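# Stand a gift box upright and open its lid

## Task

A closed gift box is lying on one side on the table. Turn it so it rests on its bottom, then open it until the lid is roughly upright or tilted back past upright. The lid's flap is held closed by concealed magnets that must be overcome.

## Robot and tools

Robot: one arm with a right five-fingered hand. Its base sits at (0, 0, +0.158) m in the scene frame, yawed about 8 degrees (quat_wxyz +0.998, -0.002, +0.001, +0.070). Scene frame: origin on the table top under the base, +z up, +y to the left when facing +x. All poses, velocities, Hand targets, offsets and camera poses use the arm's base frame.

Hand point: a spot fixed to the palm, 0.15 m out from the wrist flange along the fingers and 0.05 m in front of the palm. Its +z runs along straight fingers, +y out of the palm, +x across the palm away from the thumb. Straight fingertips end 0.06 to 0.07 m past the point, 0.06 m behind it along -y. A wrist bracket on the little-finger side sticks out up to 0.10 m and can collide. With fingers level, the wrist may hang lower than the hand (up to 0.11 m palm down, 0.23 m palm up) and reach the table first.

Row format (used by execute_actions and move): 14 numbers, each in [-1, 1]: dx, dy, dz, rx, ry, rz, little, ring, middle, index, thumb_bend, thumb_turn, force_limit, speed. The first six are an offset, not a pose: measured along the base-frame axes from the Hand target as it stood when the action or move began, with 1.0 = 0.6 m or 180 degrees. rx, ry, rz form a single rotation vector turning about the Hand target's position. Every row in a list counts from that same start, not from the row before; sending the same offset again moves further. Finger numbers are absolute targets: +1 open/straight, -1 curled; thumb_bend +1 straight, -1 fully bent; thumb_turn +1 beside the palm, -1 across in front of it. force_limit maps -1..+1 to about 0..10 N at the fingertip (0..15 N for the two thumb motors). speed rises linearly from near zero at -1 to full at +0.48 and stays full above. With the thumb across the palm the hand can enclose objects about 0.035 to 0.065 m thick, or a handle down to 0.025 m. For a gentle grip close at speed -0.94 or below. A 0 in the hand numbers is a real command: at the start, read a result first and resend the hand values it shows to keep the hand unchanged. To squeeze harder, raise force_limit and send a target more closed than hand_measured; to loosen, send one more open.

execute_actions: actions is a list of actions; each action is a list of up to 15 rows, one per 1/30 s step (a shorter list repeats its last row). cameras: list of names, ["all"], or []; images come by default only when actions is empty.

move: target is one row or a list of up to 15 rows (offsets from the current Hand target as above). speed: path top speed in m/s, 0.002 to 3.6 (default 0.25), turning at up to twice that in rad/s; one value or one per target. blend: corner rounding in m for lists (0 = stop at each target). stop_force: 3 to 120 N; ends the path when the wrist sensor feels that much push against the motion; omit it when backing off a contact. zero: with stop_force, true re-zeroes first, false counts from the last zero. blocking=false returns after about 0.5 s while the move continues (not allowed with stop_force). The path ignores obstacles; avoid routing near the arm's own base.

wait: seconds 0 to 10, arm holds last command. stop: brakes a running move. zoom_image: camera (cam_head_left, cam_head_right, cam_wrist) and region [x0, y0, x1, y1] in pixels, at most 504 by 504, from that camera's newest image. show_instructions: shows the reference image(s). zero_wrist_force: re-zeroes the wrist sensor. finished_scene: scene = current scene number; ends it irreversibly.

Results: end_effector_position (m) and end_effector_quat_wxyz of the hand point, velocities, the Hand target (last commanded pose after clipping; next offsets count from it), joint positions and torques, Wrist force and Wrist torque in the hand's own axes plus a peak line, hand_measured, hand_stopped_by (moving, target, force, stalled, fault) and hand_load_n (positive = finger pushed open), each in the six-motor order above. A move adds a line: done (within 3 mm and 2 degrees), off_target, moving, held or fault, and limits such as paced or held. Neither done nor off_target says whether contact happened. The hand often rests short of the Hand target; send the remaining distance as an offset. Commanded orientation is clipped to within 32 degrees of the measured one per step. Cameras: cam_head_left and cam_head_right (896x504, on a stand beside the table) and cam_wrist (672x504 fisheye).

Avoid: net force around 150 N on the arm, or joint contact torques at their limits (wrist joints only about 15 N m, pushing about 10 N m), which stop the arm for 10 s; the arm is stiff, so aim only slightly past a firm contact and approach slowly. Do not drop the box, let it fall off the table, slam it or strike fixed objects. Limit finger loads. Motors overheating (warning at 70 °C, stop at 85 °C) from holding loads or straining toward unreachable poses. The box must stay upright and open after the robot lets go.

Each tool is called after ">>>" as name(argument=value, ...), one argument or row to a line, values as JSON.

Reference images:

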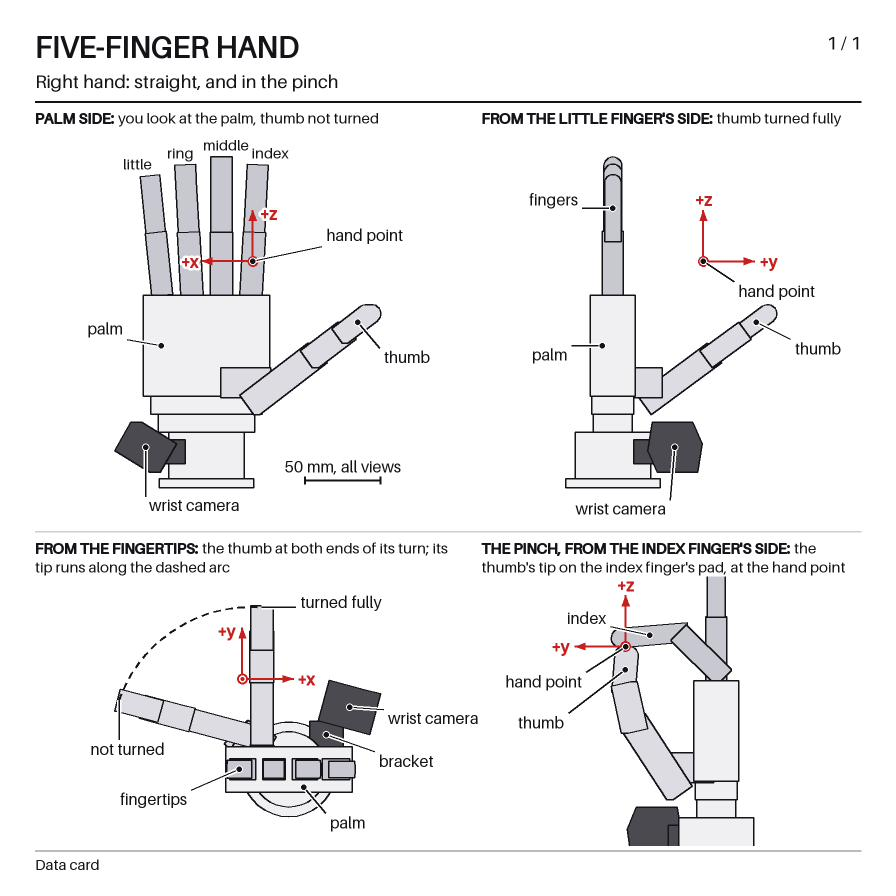

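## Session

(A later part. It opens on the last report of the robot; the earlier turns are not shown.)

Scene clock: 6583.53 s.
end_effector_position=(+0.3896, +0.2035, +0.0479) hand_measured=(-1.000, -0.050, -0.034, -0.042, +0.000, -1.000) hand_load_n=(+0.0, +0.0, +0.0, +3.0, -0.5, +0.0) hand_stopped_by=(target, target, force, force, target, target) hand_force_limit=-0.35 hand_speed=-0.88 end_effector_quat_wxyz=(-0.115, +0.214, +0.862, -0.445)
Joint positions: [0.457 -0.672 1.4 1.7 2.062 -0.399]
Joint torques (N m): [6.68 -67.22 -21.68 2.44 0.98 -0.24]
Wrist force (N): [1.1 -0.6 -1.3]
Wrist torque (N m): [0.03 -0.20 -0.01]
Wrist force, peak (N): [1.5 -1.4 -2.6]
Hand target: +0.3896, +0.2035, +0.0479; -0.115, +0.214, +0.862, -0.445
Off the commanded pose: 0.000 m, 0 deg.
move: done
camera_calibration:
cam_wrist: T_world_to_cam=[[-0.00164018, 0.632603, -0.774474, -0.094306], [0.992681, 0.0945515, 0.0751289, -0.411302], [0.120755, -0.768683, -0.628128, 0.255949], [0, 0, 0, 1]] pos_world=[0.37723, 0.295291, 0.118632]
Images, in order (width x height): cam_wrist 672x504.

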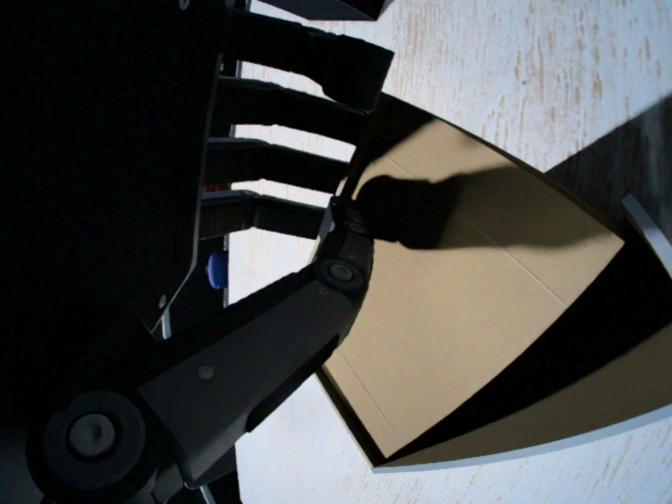

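>>> move(
  target=[
    [-0.02825,-0.04859,-0.0023,0.04806,-0.02794,0,-1,-0.05,-0.05,-0.1,0,-1,-0.35,-0.88],
    [-0.05592,-0.09616,-0.0143,0.0961,-0.0559,0,-1,-0.05,-0.05,-0.1,0,-1,-0.35,-0.88],
  ],
  speed=0.1,
  blend=0.01,
  cameras=["cam_wrist","cam_head_right"],
)

Scene clock: 6638.97 s.
end_effector_position=(+0.3561, +0.1458, +0.0393) hand_measured=(-1.000, -0.050, -0.034, -0.042, +0.000, -1.000) hand_load_n=(+0.0, +0.5, +0.0, +0.0, +0.0, +0.0) hand_stopped_by=(target, target, force, force, target, target) hand_force_limit=-0.35 hand_speed=-0.88 end_effector_quat_wxyz=(-0.071, +0.232, +0.926, -0.290)
Joint positions: [0.274 -0.977 1.767 1.225 1.997 -0.708]
Joint torques (N m): [-5.23 -54.2 1.5 -0.84 -0.43 -1.2]
Wrist force (N): [1.2 0.7 -0.4]
Wrist torque (N m): [0.06 -0.18 0.08]
Wrist force, peak (N): [2.4 -1.5 -2.3]
Hand target: +0.3561, +0.1458, +0.0393; -0.071, +0.232, +0.926, -0.290
Off the commanded pose: 0.000 m, 0 deg.
move: done
camera_calibration:
cam_wrist: T_world_to_cam=[[0.114998, 0.833144, -0.540968, -0.144467], [0.962153, 0.042022, 0.269252, -0.361023], [0.247058, -0.551457, -0.796779, 0.140271], [0, 0, 0, 1]] pos_world=[0.329318, 0.212886, 0.130819]
Images, in order (width x height): cam_head_right 896x504, cam_wrist 672x504.

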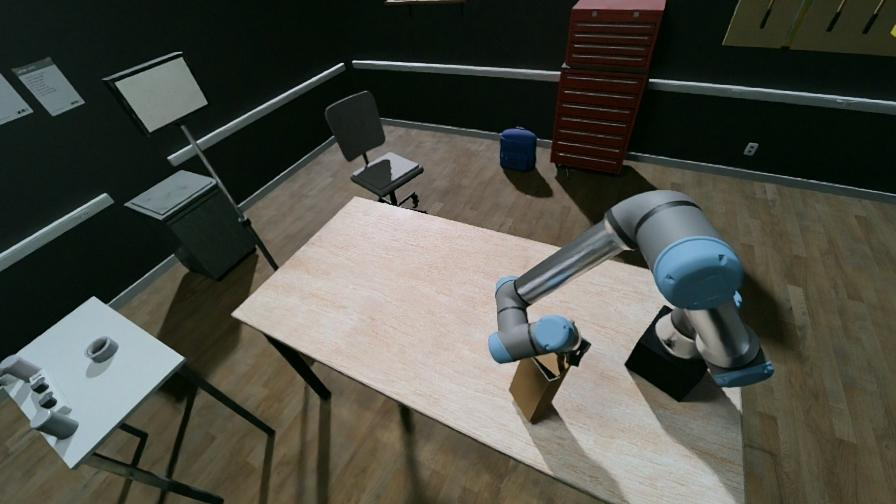

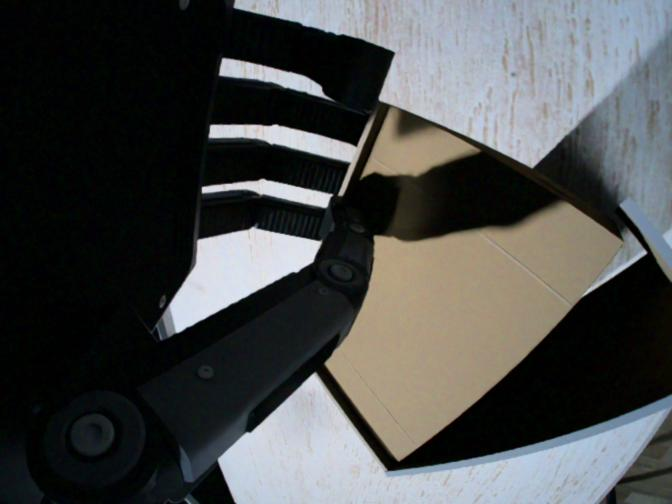

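>>> move(
  target=[
    [-0.02615,-0.04498,-0.0214,0.0481,-0.0279,0,-1,-0.05,-0.05,-0.1,0,-1,-0.35,-0.88],
    [-0.05004,-0.08607,-0.0515,0.0961,-0.0559,0,-1,-0.05,-0.05,-0.1,0,-1,-0.35,-0.88],
    [-0.0710,-0.12211,-0.0894,0.1442,-0.0838,0,-1,-0.05,-0.05,-0.1,0,-1,-0.35,-0.88],
    [-0.08827,-0.15181,-0.1339,0.1922,-0.1118,0,-1,-0.05,-0.05,-0.1,0,-1,-0.35,-0.88],
    [-0.10135,-0.1743,-0.1837,0.2403,-0.1397,0,-1,-0.05,-0.05,-0.1,0,-1,-0.35,-0.88],
    [-0.1071,-0.1843,-0.2155,0.2691,-0.1565,0,-1,-0.05,-0.05,-0.1,0,-1,-0.35,-0.88],
  ],
  speed=0.1,
  blend=0.01,
  cameras=["cam_wrist","cam_head_right"],
)

Scene clock: 6654.23 s.
end_effector_position=(+0.2918, +0.0352, -0.0900) hand_measured=(-1.000, -0.050, -0.034, -0.042, +0.000, -1.000) hand_load_n=(+0.0, +0.0, +2.0, +0.0, +0.0, +0.0) hand_stopped_by=(target, target, force, force, target, target) hand_force_limit=-0.35 hand_speed=-0.88 end_effector_quat_wxyz=(+0.062, +0.245, +0.952, +0.175)
Joint positions: [-1.102 -0.892 2.508 0.143 1.247 -2.2]
Joint torques (N m): [-8.83 -10.1 -6.44 -0.51 -1.83 -1.64]
Wrist force (N): [1.0 -0.6 1.5]
Wrist torque (N m): [-0.07 -0.15 0.09]
Wrist force, peak (N): [1.9 -2.0 -2.7]
Hand target: +0.2918, +0.0352, -0.0900; +0.062, +0.245, +0.952, +0.175
Off the commanded pose: 0.000 m, 0 deg.
move: done
camera_calibration:
cam_wrist: T_world_to_cam=[[0.16795, 0.924151, 0.343129, -0.0539333], [0.734488, -0.349469, 0.58172, -0.151394], [0.65751, 0.154325, -0.737471, -0.147272], [0, 0, 0, 1]] pos_world=[0.217088, 0.0196628, -0.00203404]
Images, in order (width x height): cam_head_right 896x504, cam_wrist 672x504.

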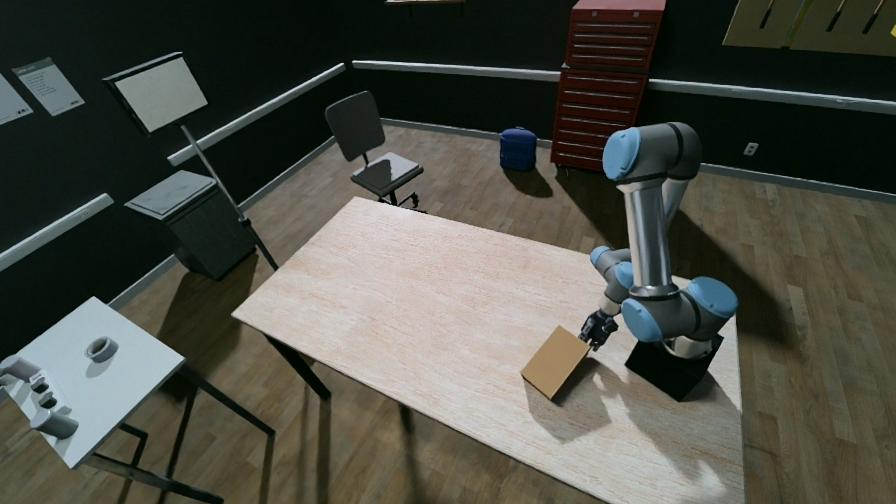

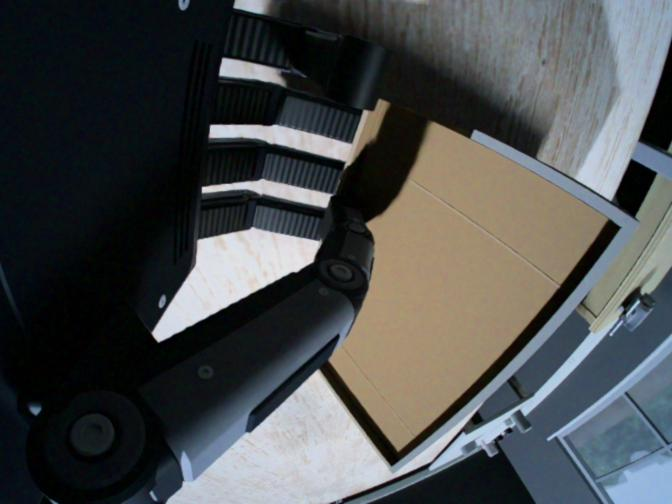

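>>> zoom_image(
  camera="cam_wrist",
  region=[370, 90, 672, 480],
)

Scaled by 1.292 from the camera's 672x504 image, which has a finer 960x720 frame.

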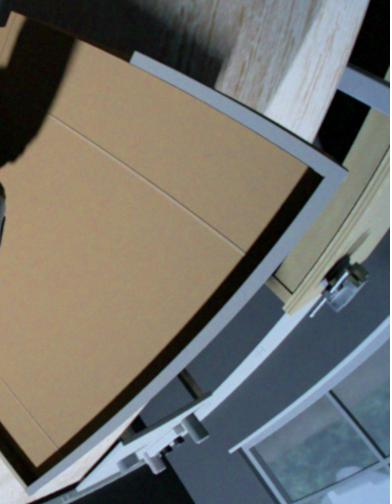

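>>> move(
  target=[
    [0.00578,0.00995,0.0318,-0.0288,0.01677,0,-1,-0.05,-0.05,-0.1,0,-1,-0.35,-0.88],
    [0.01886,0.03244,0.0816,-0.0769,0.0447,0,-1,-0.05,-0.05,-0.1,0,-1,-0.35,-0.88],
    [0.03613,0.06214,0.1261,-0.1249,0.0727,0,-1,-0.05,-0.05,-0.1,0,-1,-0.35,-0.88],
    [0.05709,0.09818,0.1640,-0.173,0.1006,0,-1,-0.05,-0.05,-0.1,0,-1,-0.35,-0.88],
    [0.08098,0.13927,0.1941,-0.2211,0.1285,0,-1,-0.05,-0.05,-0.1,0,-1,-0.35,-0.88],
    [0.10713,0.18425,0.2155,-0.2691,0.1565,0,-1,-0.05,-0.05,-0.1,0,-1,-0.35,-0.88],
    [0.1348,0.23182,0.2275,-0.3172,0.1844,0,-1,-0.05,-0.05,-0.1,0,-1,-0.35,-0.88],
    [0.16305,0.28041,0.2298,-0.3652,0.2124,0,-1,-0.05,-0.05,-0.1,0,-1,-0.35,-0.88],
  ],
  speed=0.1,
  blend=0.01,
  cameras=["cam_wrist"],
)

Scene clock: 6817.40 s.
end_effector_position=(+0.3896, +0.2035, +0.0479) hand_measured=(-1.000, -0.050, -0.034, -0.042, +0.000, -1.000) hand_load_n=(+0.0, +0.0, +0.0, +0.0, -4.0, -1.0) hand_stopped_by=(target, target, force, force, target, target) hand_force_limit=-0.35 hand_speed=-0.88 end_effector_quat_wxyz=(-0.115, +0.214, +0.862, -0.445)
Joint positions: [0.457 -0.673 1.4 1.699 2.063 -0.4]
Joint torques (N m): [7.32 -26.6 -26.74 5.29 1.96 1.44]
Wrist force (N): [2.4 -2.4 -0.8]
Wrist torque (N m): [-0.04 -0.22 -0.05]
Wrist force, peak (N): [1.8 -4.0 -3.8]
Hand target: +0.3897, +0.2035, +0.0479; -0.115, +0.214, +0.862, -0.445
Off the commanded pose: 0.000 m, 0 deg.
move: done
camera_calibration:
cam_wrist: T_world_to_cam=[[-0.00150612, 0.632728, -0.774373, -0.0943421], [0.992681, 0.0944572, 0.0752488, -0.411279], [0.120757, -0.768592, -0.628239, 0.255858], [0, 0, 0, 1]] pos_world=[0.37723, 0.295191, 0.118632]
Images, in order (width x height): cam_wrist 672x504.

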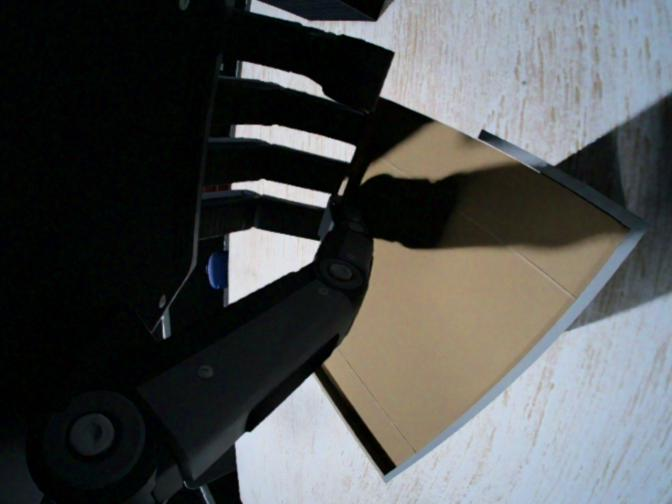

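>>> move(
  target=[
    [0,0,0,0,0,0,-1,0.4,0.4,0.4,0,-1,-0.35,-0.3],
    [0,0,0.11,0,0,0,-1,0.4,0.4,0.4,0,-1,-0.35,-0.3],
  ],
  speed=0.1,
  cameras=["cam_wrist"],
)

>>> zoom_image(
  camera="cam_wrist",
  region=[220, 60, 672, 504],
)

Scene clock: 6827.17 s.
end_effector_position=(+0.3897, +0.2035, +0.1138) hand_measured=(-1.000, +0.400, +0.400, +0.400, +0.000, -1.000) hand_load_n=(+0.0, +0.0, +0.0, +0.0, +0.0, +0.0) hand_stopped_by=(target, target, target, target, target, target) hand_force_limit=-0.35 hand_speed=-0.30 end_effector_quat_wxyz=(-0.115, +0.214, +0.862, -0.445)
Joint positions: [0.457 -0.77 1.385 1.813 2.063 -0.4]
Joint torques (N m): [3.37 -68.28 -27.24 6.2 0.21 0.7]
Wrist force (N): [1.5 1.0 -0.9]
Wrist torque (N m): [0.13 -0.22 0.00]
Wrist force, peak (N): [2.5 -3.5 -1.4]
Hand target: +0.3897, +0.2035, +0.1139; -0.115, +0.214, +0.862, -0.445
Off the commanded pose: 0.000 m, 0 deg.
move: done
camera_calibration:
cam_wrist: T_world_to_cam=[[-0.00170246, 0.632596, -0.77448, -0.0431782], [0.992681, 0.0945911, 0.07508, -0.416345], [0.120754, -0.768684, -0.628127, 0.297254], [0, 0, 0, 1]] pos_world=[0.377329, 0.295191, 0.184532]
Images, in order (width x height): cam_wrist 672x504.

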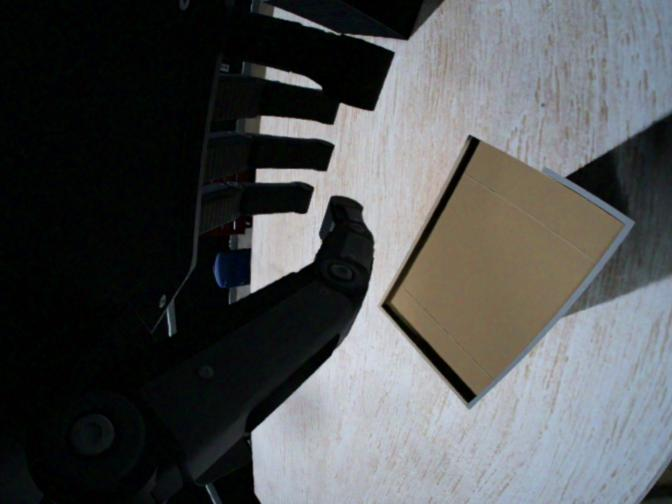

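Scaled by 1.115 from the camera's 672x504 image, which has a finer 960x720 frame.

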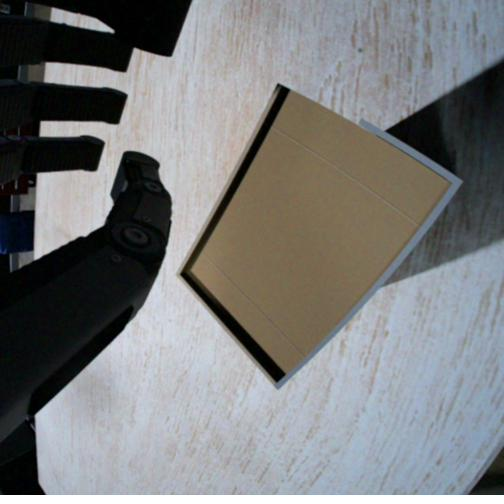

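>>> move(
  target=[
    [0,0,0,0,0,0,-1,-1,-0.22,-0.22,1,-1,0.5,0.2],
    [-0.0225,0.0473,-0.0147,0.0345,0.0570,0,-1,-1,-0.22,-0.22,1,-1,0.5,0.2],
  ],
  speed=0.12,
  cameras=["cam_wrist"],
)

>>> zoom_image(
  camera="cam_wrist",
  region=[200, 60, 672, 504],
)

Scene clock: 6866.40 s.
end_effector_position=(+0.3762, +0.2318, +0.1051) hand_measured=(-1.000, -1.000, -0.220, -0.220, +1.000, -1.000) hand_load_n=(+0.0, +0.0, +0.0, +0.0, +0.0, +0.0) hand_stopped_by=(target, target, target, target, target, target) hand_force_limit=0.50 hand_speed=0.20 end_effector_quat_wxyz=(-0.203, +0.167, +0.871, -0.415)
Joint positions: [0.451 -0.723 1.318 1.881 1.955 -0.553]
Joint torques (N m): [-5.95 -25.47 -28.42 5.91 -0.88 -1.48]
Wrist force (N): [1.4 1.0 -0.8]
Wrist torque (N m): [0.12 -0.22 0.10]
Wrist force, peak (N): [1.9 1.6 -0.6]
Hand target: +0.3762, +0.2319, +0.1050; -0.203, +0.167, +0.871, -0.415
Off the commanded pose: 0.000 m, 0 deg.
move: done
camera_calibration:
cam_wrist: T_world_to_cam=[[-0.132892, 0.712164, -0.68932, -0.0459171], [0.991131, 0.0953774, -0.0925388, -0.386933], [-0.000157157, -0.695504, -0.718522, 0.353287], [0, 0, 0, 1]] pos_world=[0.377455, 0.315318, 0.186387]
Images, in order (width x height): cam_wrist 672x504.

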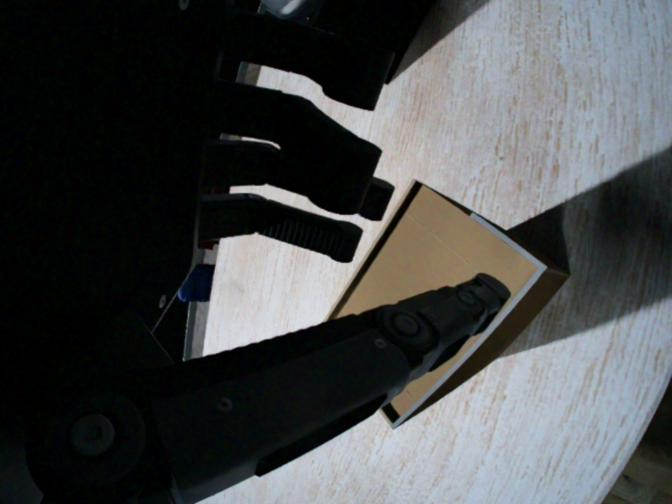

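Scaled by 1.068 from the camera's 672x504 image, which has a finer 960x720 frame.

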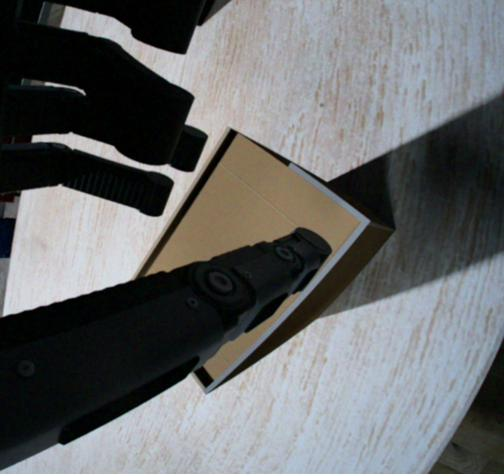

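>>> move(
  target=[
    [-0.0056,-0.0093,0,0,0,0,-1,-1,-0.22,-0.22,1,-1,0.5,0.2],
    [-0.0056,-0.0093,-0.063,0,0,0,-1,-1,-0.22,-0.22,1,-1,0.5,0.2],
  ],
  speed=[0.03,0.02],
  stop_force=3,
  cameras=["cam_wrist"],
)

>>> zoom_image(
  camera="cam_wrist",
  region=[280, 120, 672, 460],
)

Scene clock: 6902.63 s.
end_effector_position=(+0.3728, +0.2263, +0.0672) hand_measured=(-1.000, -1.000, -0.220, -0.220, +1.000, -1.000) hand_load_n=(+0.0, +0.0, +0.0, +0.0, +0.0, +0.0) hand_stopped_by=(target, target, target, target, target, target) hand_force_limit=0.50 hand_speed=0.20 end_effector_quat_wxyz=(-0.203, +0.167, +0.871, -0.415)
Joint positions: [0.445 -0.681 1.352 1.804 1.959 -0.557]
Joint torques (N m): [-4.92 -27.3 1.49 -0.64 0.96 -1.3]
Wrist force (N): [1.3 1.2 -0.6]
Wrist torque (N m): [0.13 -0.22 0.10]
Wrist force, peak (N): [1.1 1.5 -1.2]
Hand target: +0.3728, +0.2263, +0.0672; -0.203, +0.167, +0.871, -0.415
Off the commanded pose: 0.000 m, 0 deg.
move: done
camera_calibration:
cam_wrist: T_world_to_cam=[[-0.1331, 0.712257, -0.689184, -0.0683953], [0.991103, 0.0954018, -0.0928132, -0.386582], [-0.000357421, -0.695406, -0.718617, 0.322291], [0, 0, 0, 1]] pos_world=[0.374154, 0.309718, 0.148587]
Images, in order (width x height): cam_wrist 672x504.

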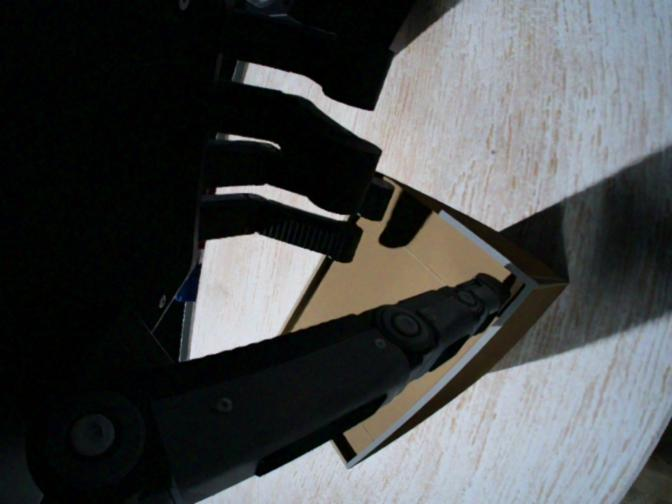

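Scaled by 1.286 from the camera's 672x504 image, which has a finer 960x720 frame.

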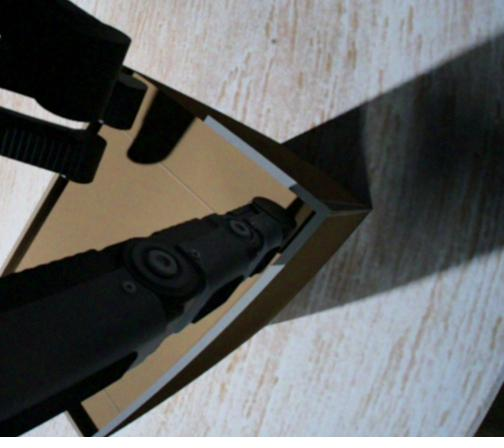

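>>> move(
  target=[0,0,-0.025,0,0,0,-1,-1,-0.22,-0.22,1,-1,0.5,0.2],
  speed=0.01,
  stop_force=3,
  cameras=["cam_wrist"],
)

>>> zoom_image(
  camera="cam_wrist",
  region=[280, 120, 672, 460],
)

Scene clock: 6910.10 s.
end_effector_position=(+0.3728, +0.2263, +0.0649) hand_measured=(-1.000, -1.000, -0.220, -0.220, +1.000, -1.000) hand_load_n=(+0.0, +0.0, +0.0, +0.0, +0.0, -0.5) hand_stopped_by=(target, target, target, target, target, target) hand_force_limit=0.50 hand_speed=0.20 end_effector_quat_wxyz=(-0.203, +0.167, +0.871, -0.415)
Joint positions: [0.445 -0.678 1.352 1.8 1.959 -0.557]
Joint torques (N m): [-5.96 -69.1 -11.68 5.55 1 -1.42]
Wrist force (N): [1.7 -1.4 -2.3]
Wrist torque (N m): [-0.11 -0.23 0.07]
Wrist force, peak (N): [1.8 -4.2 -4.2]
Hand target: +0.3728, +0.2263, +0.0649; -0.203, +0.167, +0.871, -0.415 (not the last commanded pose)
Off the commanded pose: 0.013 m, 0 deg.
move: contact
camera_calibration:
cam_wrist: T_world_to_cam=[[-0.133169, 0.712249, -0.689179, -0.0700355], [0.991093, 0.0954508, -0.092861, -0.38671], [-0.000357505, -0.695407, -0.718616, 0.320566], [0, 0, 0, 1]] pos_world=[0.374054, 0.309718, 0.146187]
Images, in order (width x height): cam_wrist 672x504.

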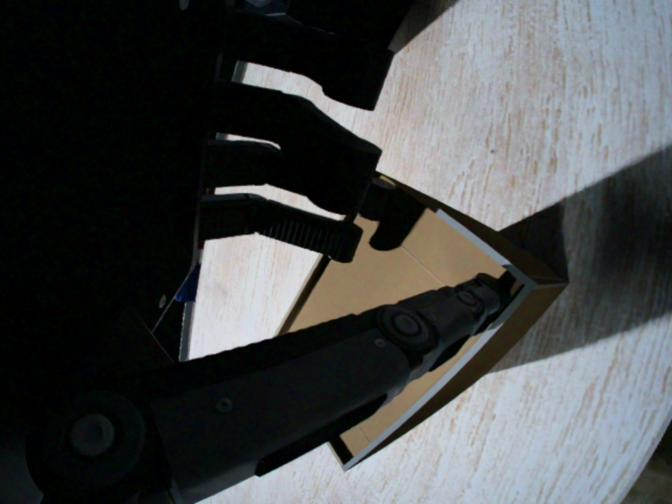

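Scaled by 1.286 from the camera's 672x504 image, which has a finer 960x720 frame.

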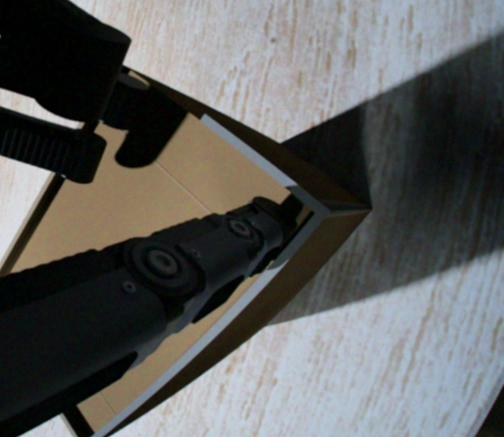

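>>> move(
  target=[0,0,0,0,0,0,-1,-1,-0.05,-0.05,1,-1,0.5,-0.6],
  cameras=[],
)

Scene clock: 6914.70 s.
end_effector_position=(+0.3728, +0.2263, +0.0649) hand_measured=(-1.000, -1.000, -0.050, -0.050, +1.000, -1.000) hand_load_n=(+0.0, +0.0, +0.0, -3.0, -1.0, -0.5) hand_stopped_by=(target, target, target, target, target, target) hand_force_limit=0.50 hand_speed=-0.60 end_effector_quat_wxyz=(-0.203, +0.167, +0.871, -0.415)
Joint positions: [0.445 -0.678 1.352 1.8 1.959 -0.557]
Joint torques (N m): [-5.37 -67.27 -23.7 5.22 0.92 -1.47]
Wrist force (N): [1.4 -0.4 -3.3]
Wrist torque (N m): [-0.07 -0.20 0.04]
Wrist force, peak (N): [1.9 -1.6 -4.0]
Hand target: +0.3728, +0.2263, +0.0649; -0.203, +0.167, +0.871, -0.415
Off the commanded pose: 0.000 m, 0 deg.
move: done
No camera images: "cameras" was empty.

>>> move(
  target=[0,0,0,0,0,0,-1,-1,0.05,0.05,1,-1,0.5,-0.6],
  cameras=["cam_wrist"],
)

Scene clock: 6918.23 s.
end_effector_position=(+0.3728, +0.2263, +0.0649) hand_measured=(-1.000, -1.000, +0.048, +0.048, +0.996, -1.000) hand_load_n=(+0.0, +0.0, -8.5, -9.0, -13.0, -2.5) hand_stopped_by=(target, target, target, target, target, target) hand_force_limit=0.50 hand_speed=-0.60 end_effector_quat_wxyz=(-0.203, +0.167, +0.871, -0.415)
Joint positions: [0.445 -0.678 1.352 1.8 1.959 -0.557]
Joint torques (N m): [-5.48 -53.87 -16.36 0.61 0.81 -0.69]
Wrist force (N): [3.8 -14.5 -13.2]
Wrist torque (N m): [-0.98 -0.15 -0.17]
Wrist force, peak (N): [5.6 -13.9 -15.6]
Hand target: +0.3728, +0.2263, +0.0649; -0.203, +0.167, +0.871, -0.415
Off the commanded pose: 0.000 m, 0 deg.
move: done
camera_calibration:
cam_wrist: T_world_to_cam=[[-0.1331, 0.712247, -0.689194, -0.070045], [0.991103, 0.0954708, -0.092742, -0.386836], [-0.000257438, -0.695406, -0.718617, 0.320529], [0, 0, 0, 1]] pos_world=[0.374154, 0.309718, 0.146187]
Images, in order (width x height): cam_wrist 672x504.

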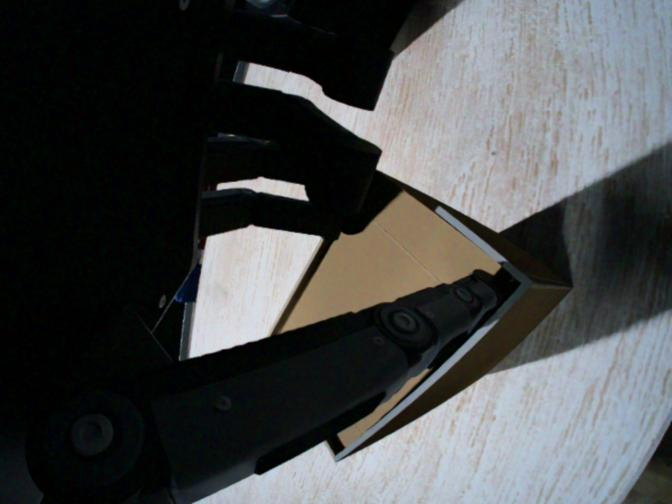

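>>> move(
  target=[0,0,0.0005,0,0,0,-1,-1,0.12,0.12,1,-1,0.5,-0.6],
  cameras=["cam_wrist"],
)

Scene clock: 6924.43 s.
end_effector_position=(+0.3728, +0.2263, +0.0651) hand_measured=(-1.000, -1.000, +0.120, +0.120, +1.000, -1.000) hand_load_n=(+0.0, +0.0, -0.5, -0.5, +0.0, +0.0) hand_stopped_by=(target, target, target, target, target, target) hand_force_limit=0.50 hand_speed=-0.60 end_effector_quat_wxyz=(-0.204, +0.167, +0.871, -0.415)
Joint positions: [0.445 -0.678 1.352 1.8 1.959 -0.557]
Joint torques (N m): [-5.15 -67.17 -12.96 4.77 0.93 0.92]
Wrist force (N): [1.9 -3.6 -3.7]
Wrist torque (N m): [0.06 -0.15 0.01]
Wrist force, peak (N): [4.0 -15.3 -15.3]
Hand target: +0.3728, +0.2263, +0.0652; -0.203, +0.167, +0.871, -0.415
Off the commanded pose: 0.000 m, 0 deg.
move: done
camera_calibration:
cam_wrist: T_world_to_cam=[[-0.133236, 0.712202, -0.689215, -0.0698527], [0.991084, 0.0954222, -0.0929868, -0.386661], [-0.000458983, -0.695459, -0.718566, 0.320756], [0, 0, 0, 1]] pos_world=[0.374054, 0.309718, 0.146387]
Images, in order (width x height): cam_wrist 672x504.

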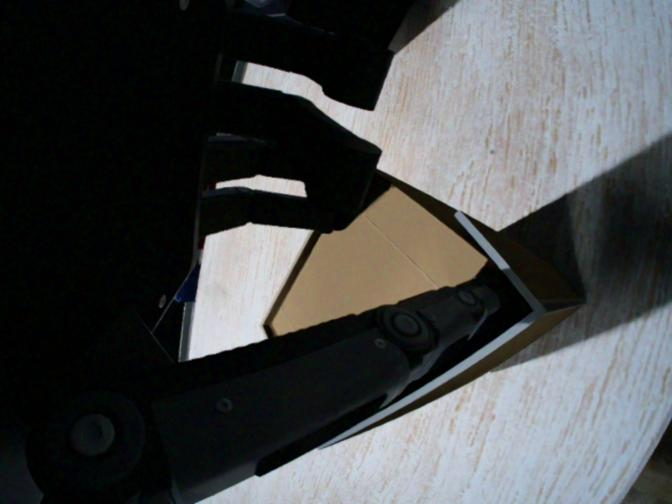

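>>> zoom_image(
  camera="cam_wrist",
  region=[280, 160, 620, 460],
)

Scaled by 1.482 from the camera's 672x504 image, which has a finer 960x720 frame.

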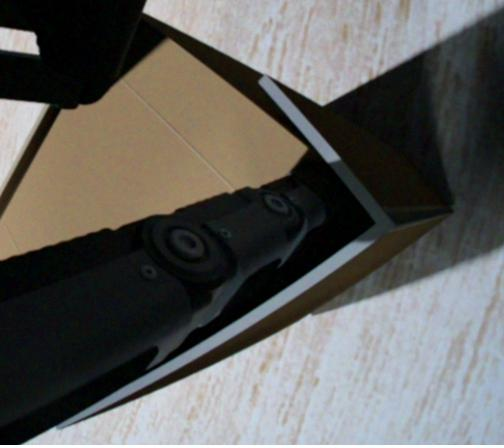

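>>> move(
  target=[
    [0,0,0.001,0,0,0,-1,-1,0.32,0.32,1,-1,0.5,-0.5],
    [0,0,0.06,0,0,0,-1,-1,0.32,0.32,1,-1,0.5,-0.5],
  ],
  speed=0.08,
  cameras=["cam_wrist"],
)

>>> zoom_image(
  camera="cam_wrist",
  region=[200, 60, 672, 504],
)

Scene clock: 7006.00 s.
end_effector_position=(+0.3728, +0.2263, +0.1010) hand_measured=(-1.000, -1.000, +0.320, +0.320, +1.000, -1.000) hand_load_n=(+0.0, +0.0, +0.0, +0.0, +0.0, +0.0) hand_stopped_by=(target, target, target, target, target, target) hand_force_limit=0.50 hand_speed=-0.50 end_effector_quat_wxyz=(-0.203, +0.167, +0.871, -0.415)
Joint positions: [0.445 -0.73 1.343 1.861 1.959 -0.557]
Joint torques (N m): [-5.06 -68.54 -26.26 6.02 0.48 -0.19]
Wrist force (N): [1.3 0.9 -0.6]
Wrist torque (N m): [0.09 -0.22 0.11]
Wrist force, peak (N): [2.1 -4.3 -3.4]
Hand target: +0.3728, +0.2263, +0.1012; -0.203, +0.167, +0.871, -0.415
Off the commanded pose: 0.000 m, 0 deg.
move: done
camera_calibration:
cam_wrist: T_world_to_cam=[[-0.1331, 0.712257, -0.689184, -0.0451141], [0.991103, 0.0954018, -0.0928132, -0.383346], [-0.000357421, -0.695406, -0.718617, 0.34658], [0, 0, 0, 1]] pos_world=[0.374054, 0.309718, 0.182387]
Images, in order (width x height): cam_wrist 672x504.

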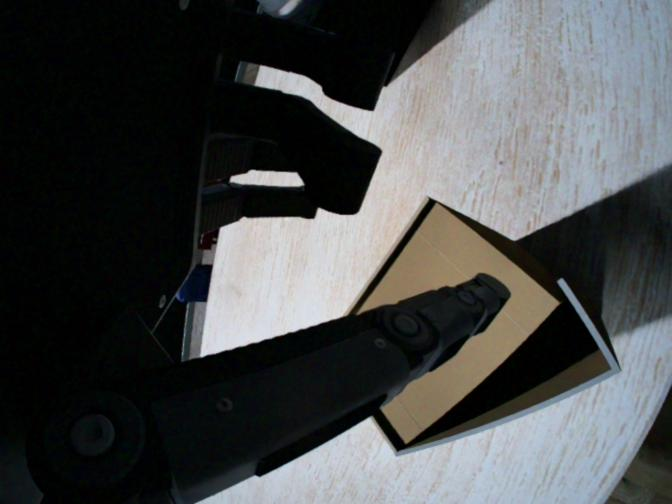

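Scaled by 1.068 from the camera's 672x504 image, which has a finer 960x720 frame.

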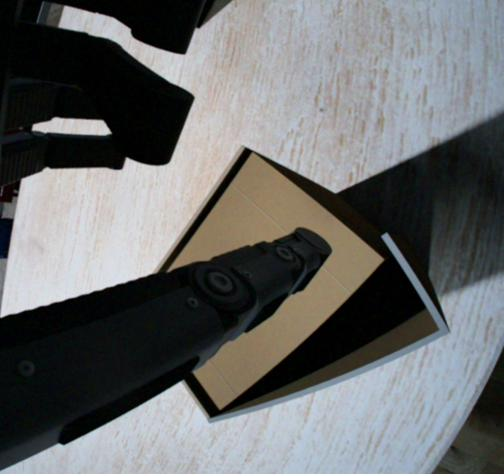

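>>> move(
  target=[
    [0,0,0,0,0,0,-1,-1,0.5,0.5,1,-1,0.5,0.2],
    [0.0262,0.0315,-0.01,-0.0345,-0.0570,0,-1,-1,0.5,0.5,1,-1,0.5,0.2],
  ],
  speed=0.12,
  cameras=["cam_wrist"],
)

>>> zoom_image(
  camera="cam_wrist",
  region=[200, 60, 672, 504],
)

Scene clock: 7038.90 s.
end_effector_position=(+0.3885, +0.2452, +0.0951) hand_measured=(-1.000, -1.000, +0.500, +0.500, +1.000, -1.000) hand_load_n=(+0.0, +0.0, -0.5, +0.0, +0.0, +0.0) hand_stopped_by=(target, target, target, target, target, target) hand_force_limit=0.50 hand_speed=0.20 end_effector_quat_wxyz=(-0.115, +0.214, +0.862, -0.445)
Joint positions: [0.522 -0.692 1.291 1.849 2.013 -0.353]
Joint torques (N m): [7.23 -27.26 -27.75 6.03 2.07 1.17]
Wrist force (N): [1.6 1.3 -1.0]
Wrist torque (N m): [0.17 -0.24 0.04]
Wrist force, peak (N): [1.9 1.4 -0.8]
Hand target: +0.3885, +0.2452, +0.0952; -0.115, +0.214, +0.862, -0.445
Off the commanded pose: 0.000 m, 0 deg.
move: done
camera_calibration:
cam_wrist: T_world_to_cam=[[-0.00160253, 0.632827, -0.774291, -0.0841115], [0.992693, 0.0944333, 0.0751257, -0.417661], [0.12066, -0.768513, -0.628354, 0.317785], [0, 0, 0, 1]] pos_world=[0.37613, 0.336891, 0.165932]
Images, in order (width x height): cam_wrist 672x504.

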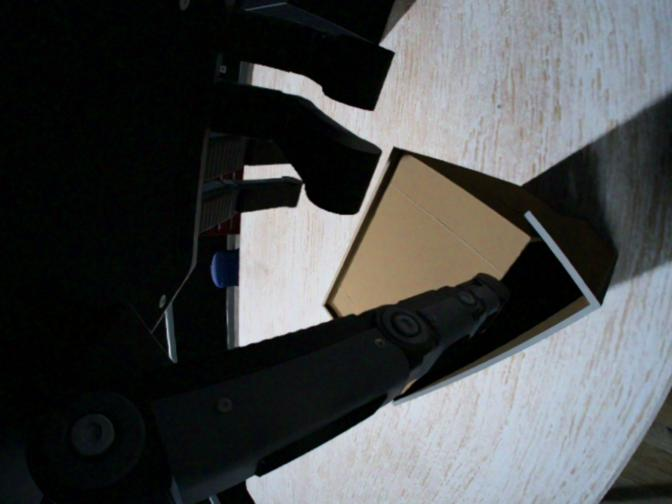

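Scaled by 1.068 from the camera's 672x504 image, which has a finer 960x720 frame.

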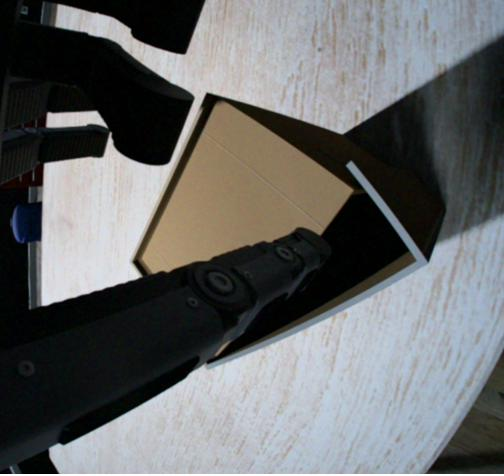

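>>> move(
  target=[
    [0.0117,0.0027,0,0,0,0,-1,-1,0.5,0.5,1,-1,0.5,0.2],
    [0.0117,0.0027,-0.0748,0,0,0,-1,-1,0.5,0.5,1,-1,0.5,0.2],
  ],
  speed=[0.04,0.025],
  stop_force=3,
  cameras=["cam_wrist"],
)

>>> zoom_image(
  camera="cam_wrist",
  region=[200, 60, 672, 504],
)

Scene clock: 7059.63 s.
end_effector_position=(+0.3955, +0.2468, +0.0503) hand_measured=(-1.000, -1.000, +0.500, +0.500, +1.000, -1.000) hand_load_n=(+0.0, +0.0, +0.0, +0.0, +0.0, +0.0) hand_stopped_by=(target, target, target, target, target, target) hand_force_limit=0.50 hand_speed=0.20 end_effector_quat_wxyz=(-0.115, +0.214, +0.862, -0.445)
Joint positions: [0.518 -0.614 1.272 1.789 2.016 -0.355]
Joint torques (N m): [-5.04 -28.5 -5.5 -0.56 2.18 -0.9]
Wrist force (N): [1.4 1.2 -0.7]
Wrist torque (N m): [0.13 -0.24 0.02]
Wrist force, peak (N): [1.8 1.2 -0.9]
Hand target: +0.3955, +0.2468, +0.0503; -0.115, +0.214, +0.862, -0.445
Off the commanded pose: 0.000 m, 0 deg.
move: done
camera_calibration:
cam_wrist: T_world_to_cam=[[-0.00163981, 0.632603, -0.774474, -0.119766], [0.992693, 0.0944752, 0.075067, -0.421395], [0.120656, -0.768692, -0.628136, 0.289992], [0, 0, 0, 1]] pos_world=[0.38313, 0.338491, 0.121032]
Images, in order (width x height): cam_wrist 672x504.

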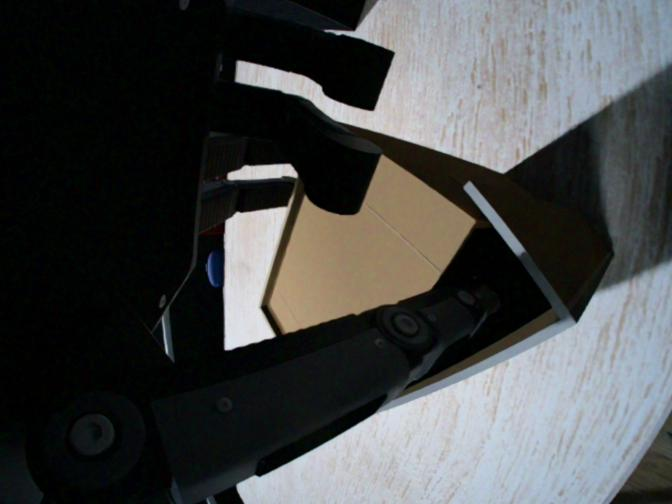

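Scaled by 1.068 from the camera's 672x504 image, which has a finer 960x720 frame.

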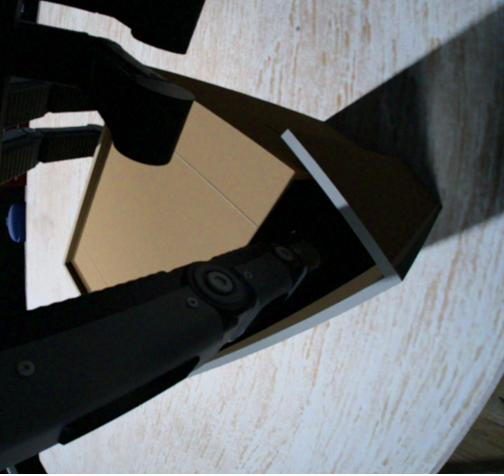

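>>> move(
  target=[0,0,0,0,0,0,-1,-1,0.1,0.1,1,-1,-0.3,-0.86],
  cameras=["cam_wrist"],
)

>>> zoom_image(
  camera="cam_wrist",
  region=[200, 60, 672, 504],
)

Scene clock: 7068.60 s.
end_effector_position=(+0.3955, +0.2468, +0.0503) hand_measured=(-1.000, -1.000, +0.256, +0.282, +1.000, -1.000) hand_load_n=(+0.0, +0.0, +7.5, +5.0, +2.0, -0.5) hand_stopped_by=(target, target, force, force, target, target) hand_force_limit=-0.30 hand_speed=-0.86 end_effector_quat_wxyz=(-0.115, +0.214, +0.862, -0.445)
Joint positions: [0.518 -0.614 1.272 1.789 2.016 -0.355]
Joint torques (N m): [-4.7 -28.16 -24.11 -0.18 1.26 -0.74]
Wrist force (N): [1.6 -1.4 -1.0]
Wrist torque (N m): [0.14 -0.23 0.02]
Wrist force, peak (N): [1.5 -1.9 -0.8]
Hand target: +0.3955, +0.2468, +0.0503; -0.115, +0.214, +0.862, -0.445
Off the commanded pose: 0.000 m, 0 deg.
move: done
camera_calibration:
cam_wrist: T_world_to_cam=[[-0.00156322, 0.632612, -0.774468, -0.119799], [0.992681, 0.0945026, 0.0751893, -0.421414], [0.120755, -0.768682, -0.628129, 0.289951], [0, 0, 0, 1]] pos_world=[0.38313, 0.338491, 0.121032]
Images, in order (width x height): cam_wrist 672x504.

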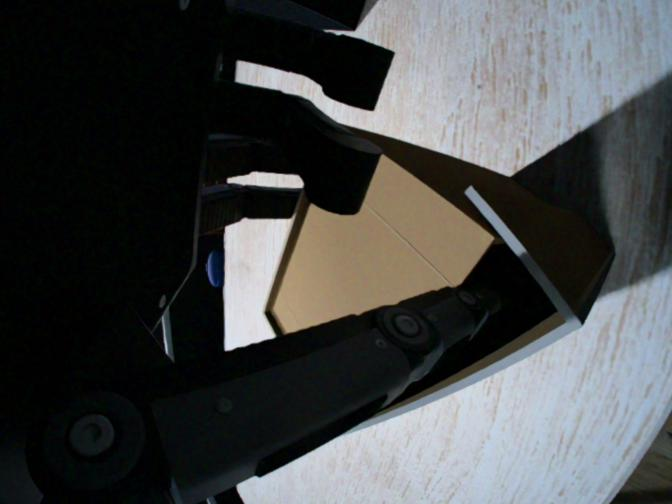

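Scaled by 1.068 from the camera's 672x504 image, which has a finer 960x720 frame.

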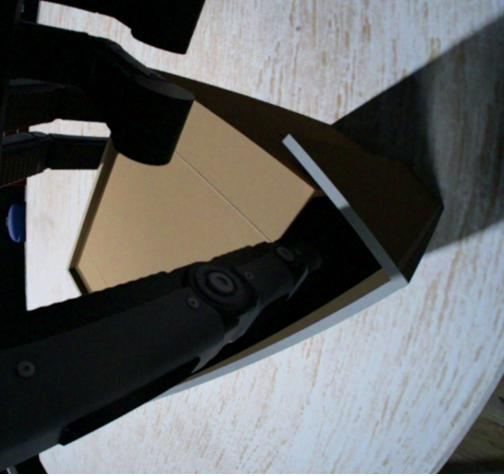

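>>> move(
  target=[
    [-0.02996,-0.04985,0.0032,0.0476,-0.0286,0,-1,-1,0.1,0.1,1,-1,-0.3,-0.86],
    [-0.05974,-0.09941,-0.0037,0.0952,-0.0572,0,-1,-1,0.1,0.1,1,-1,-0.3,-0.86],
    [-0.08849,-0.14726,-0.0205,0.1428,-0.0858,0,-1,-1,0.1,0.1,1,-1,-0.3,-0.86],
    [-0.11527,-0.19182,-0.0468,0.1904,-0.1144,0,-1,-1,0.1,0.1,1,-1,-0.3,-0.86],
    [-0.13922,-0.23167,-0.0818,0.2381,-0.1431,0,-1,-1,0.1,0.1,1,-1,-0.3,-0.86],
    [-0.15982,-0.26595,-0.1243,0.2857,-0.1717,0,-1,-1,0.1,0.1,1,-1,-0.3,-0.86],
    [-0.17621,-0.29323,-0.173,0.3333,-0.2003,0,-1,-1,0.1,0.1,1,-1,-0.3,-0.86],
    [-0.1855,-0.3087,-0.211,0.3666,-0.2203,0,-1,-1,0.1,0.1,1,-1,-0.3,-0.86],
  ],
  speed=0.1,
  blend=0.01,
  cameras=["all"],
)

>>> zoom_image(
  camera="cam_wrist",
  region=[200, 60, 672, 504],
)

Scene clock: 7107.53 s.
end_effector_position=(+0.2842, +0.0616, -0.0763) hand_measured=(-1.000, -1.000, +0.256, +0.282, +1.000, -1.000) hand_load_n=(+0.0, +0.0, +7.5, +2.0, +1.0, -1.5) hand_stopped_by=(target, target, force, force, target, target) hand_force_limit=-0.30 hand_speed=-0.86 end_effector_quat_wxyz=(+0.072, +0.248, +0.949, +0.180)
Joint positions: [-1.101 -0.931 2.587 0.098 1.224 -2.192]
Joint torques (N m): [-8.74 -6.73 15.73 -0.31 -1.51 -0.78]
Wrist force (N): [1.1 -0.2 1.0]
Wrist torque (N m): [-0.10 -0.26 0.11]
Wrist force, peak (N): [4.1 -6.9 -5.1]
Hand target: +0.2842, +0.0616, -0.0763; +0.072, +0.248, +0.949, +0.180
Off the commanded pose: 0.000 m, 0 deg.
move: done
camera_calibration:
cam_wrist: T_world_to_cam=[[0.170961, 0.91987, 0.353004, -0.0815853], [0.718697, -0.361507, 0.593959, -0.138477], [0.673979, 0.152159, -0.722911, -0.139625], [0, 0, 0, 1]] pos_world=[0.207575, 0.0462326, 0.0101136]

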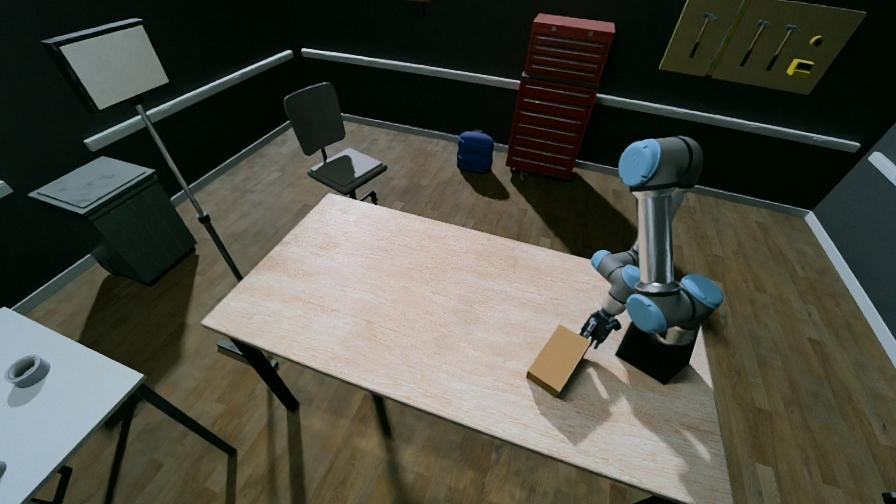

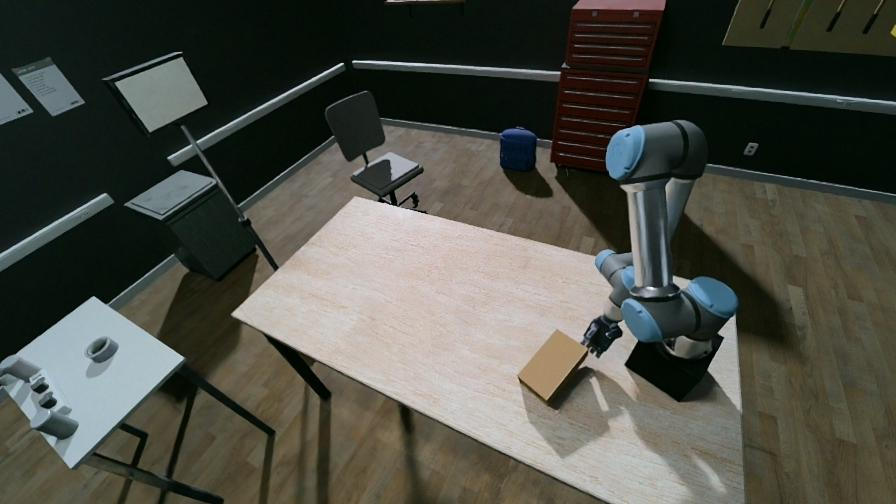

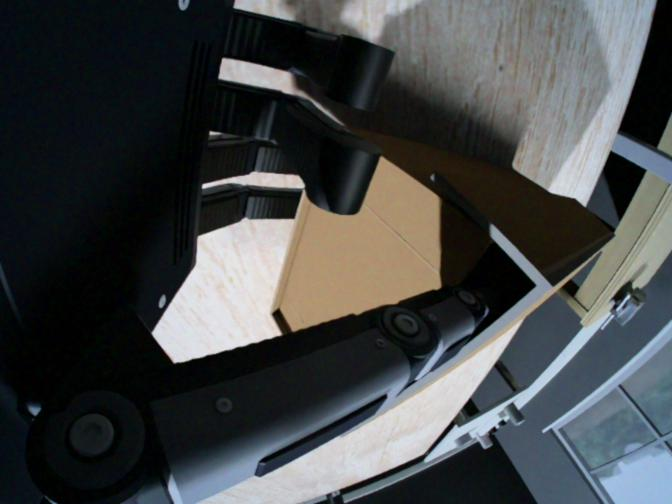

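Scaled by 1.068 from the camera's 672x504 image, which has a finer 960x720 frame.

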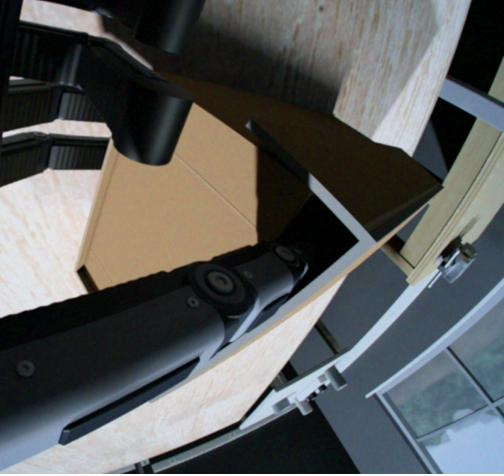

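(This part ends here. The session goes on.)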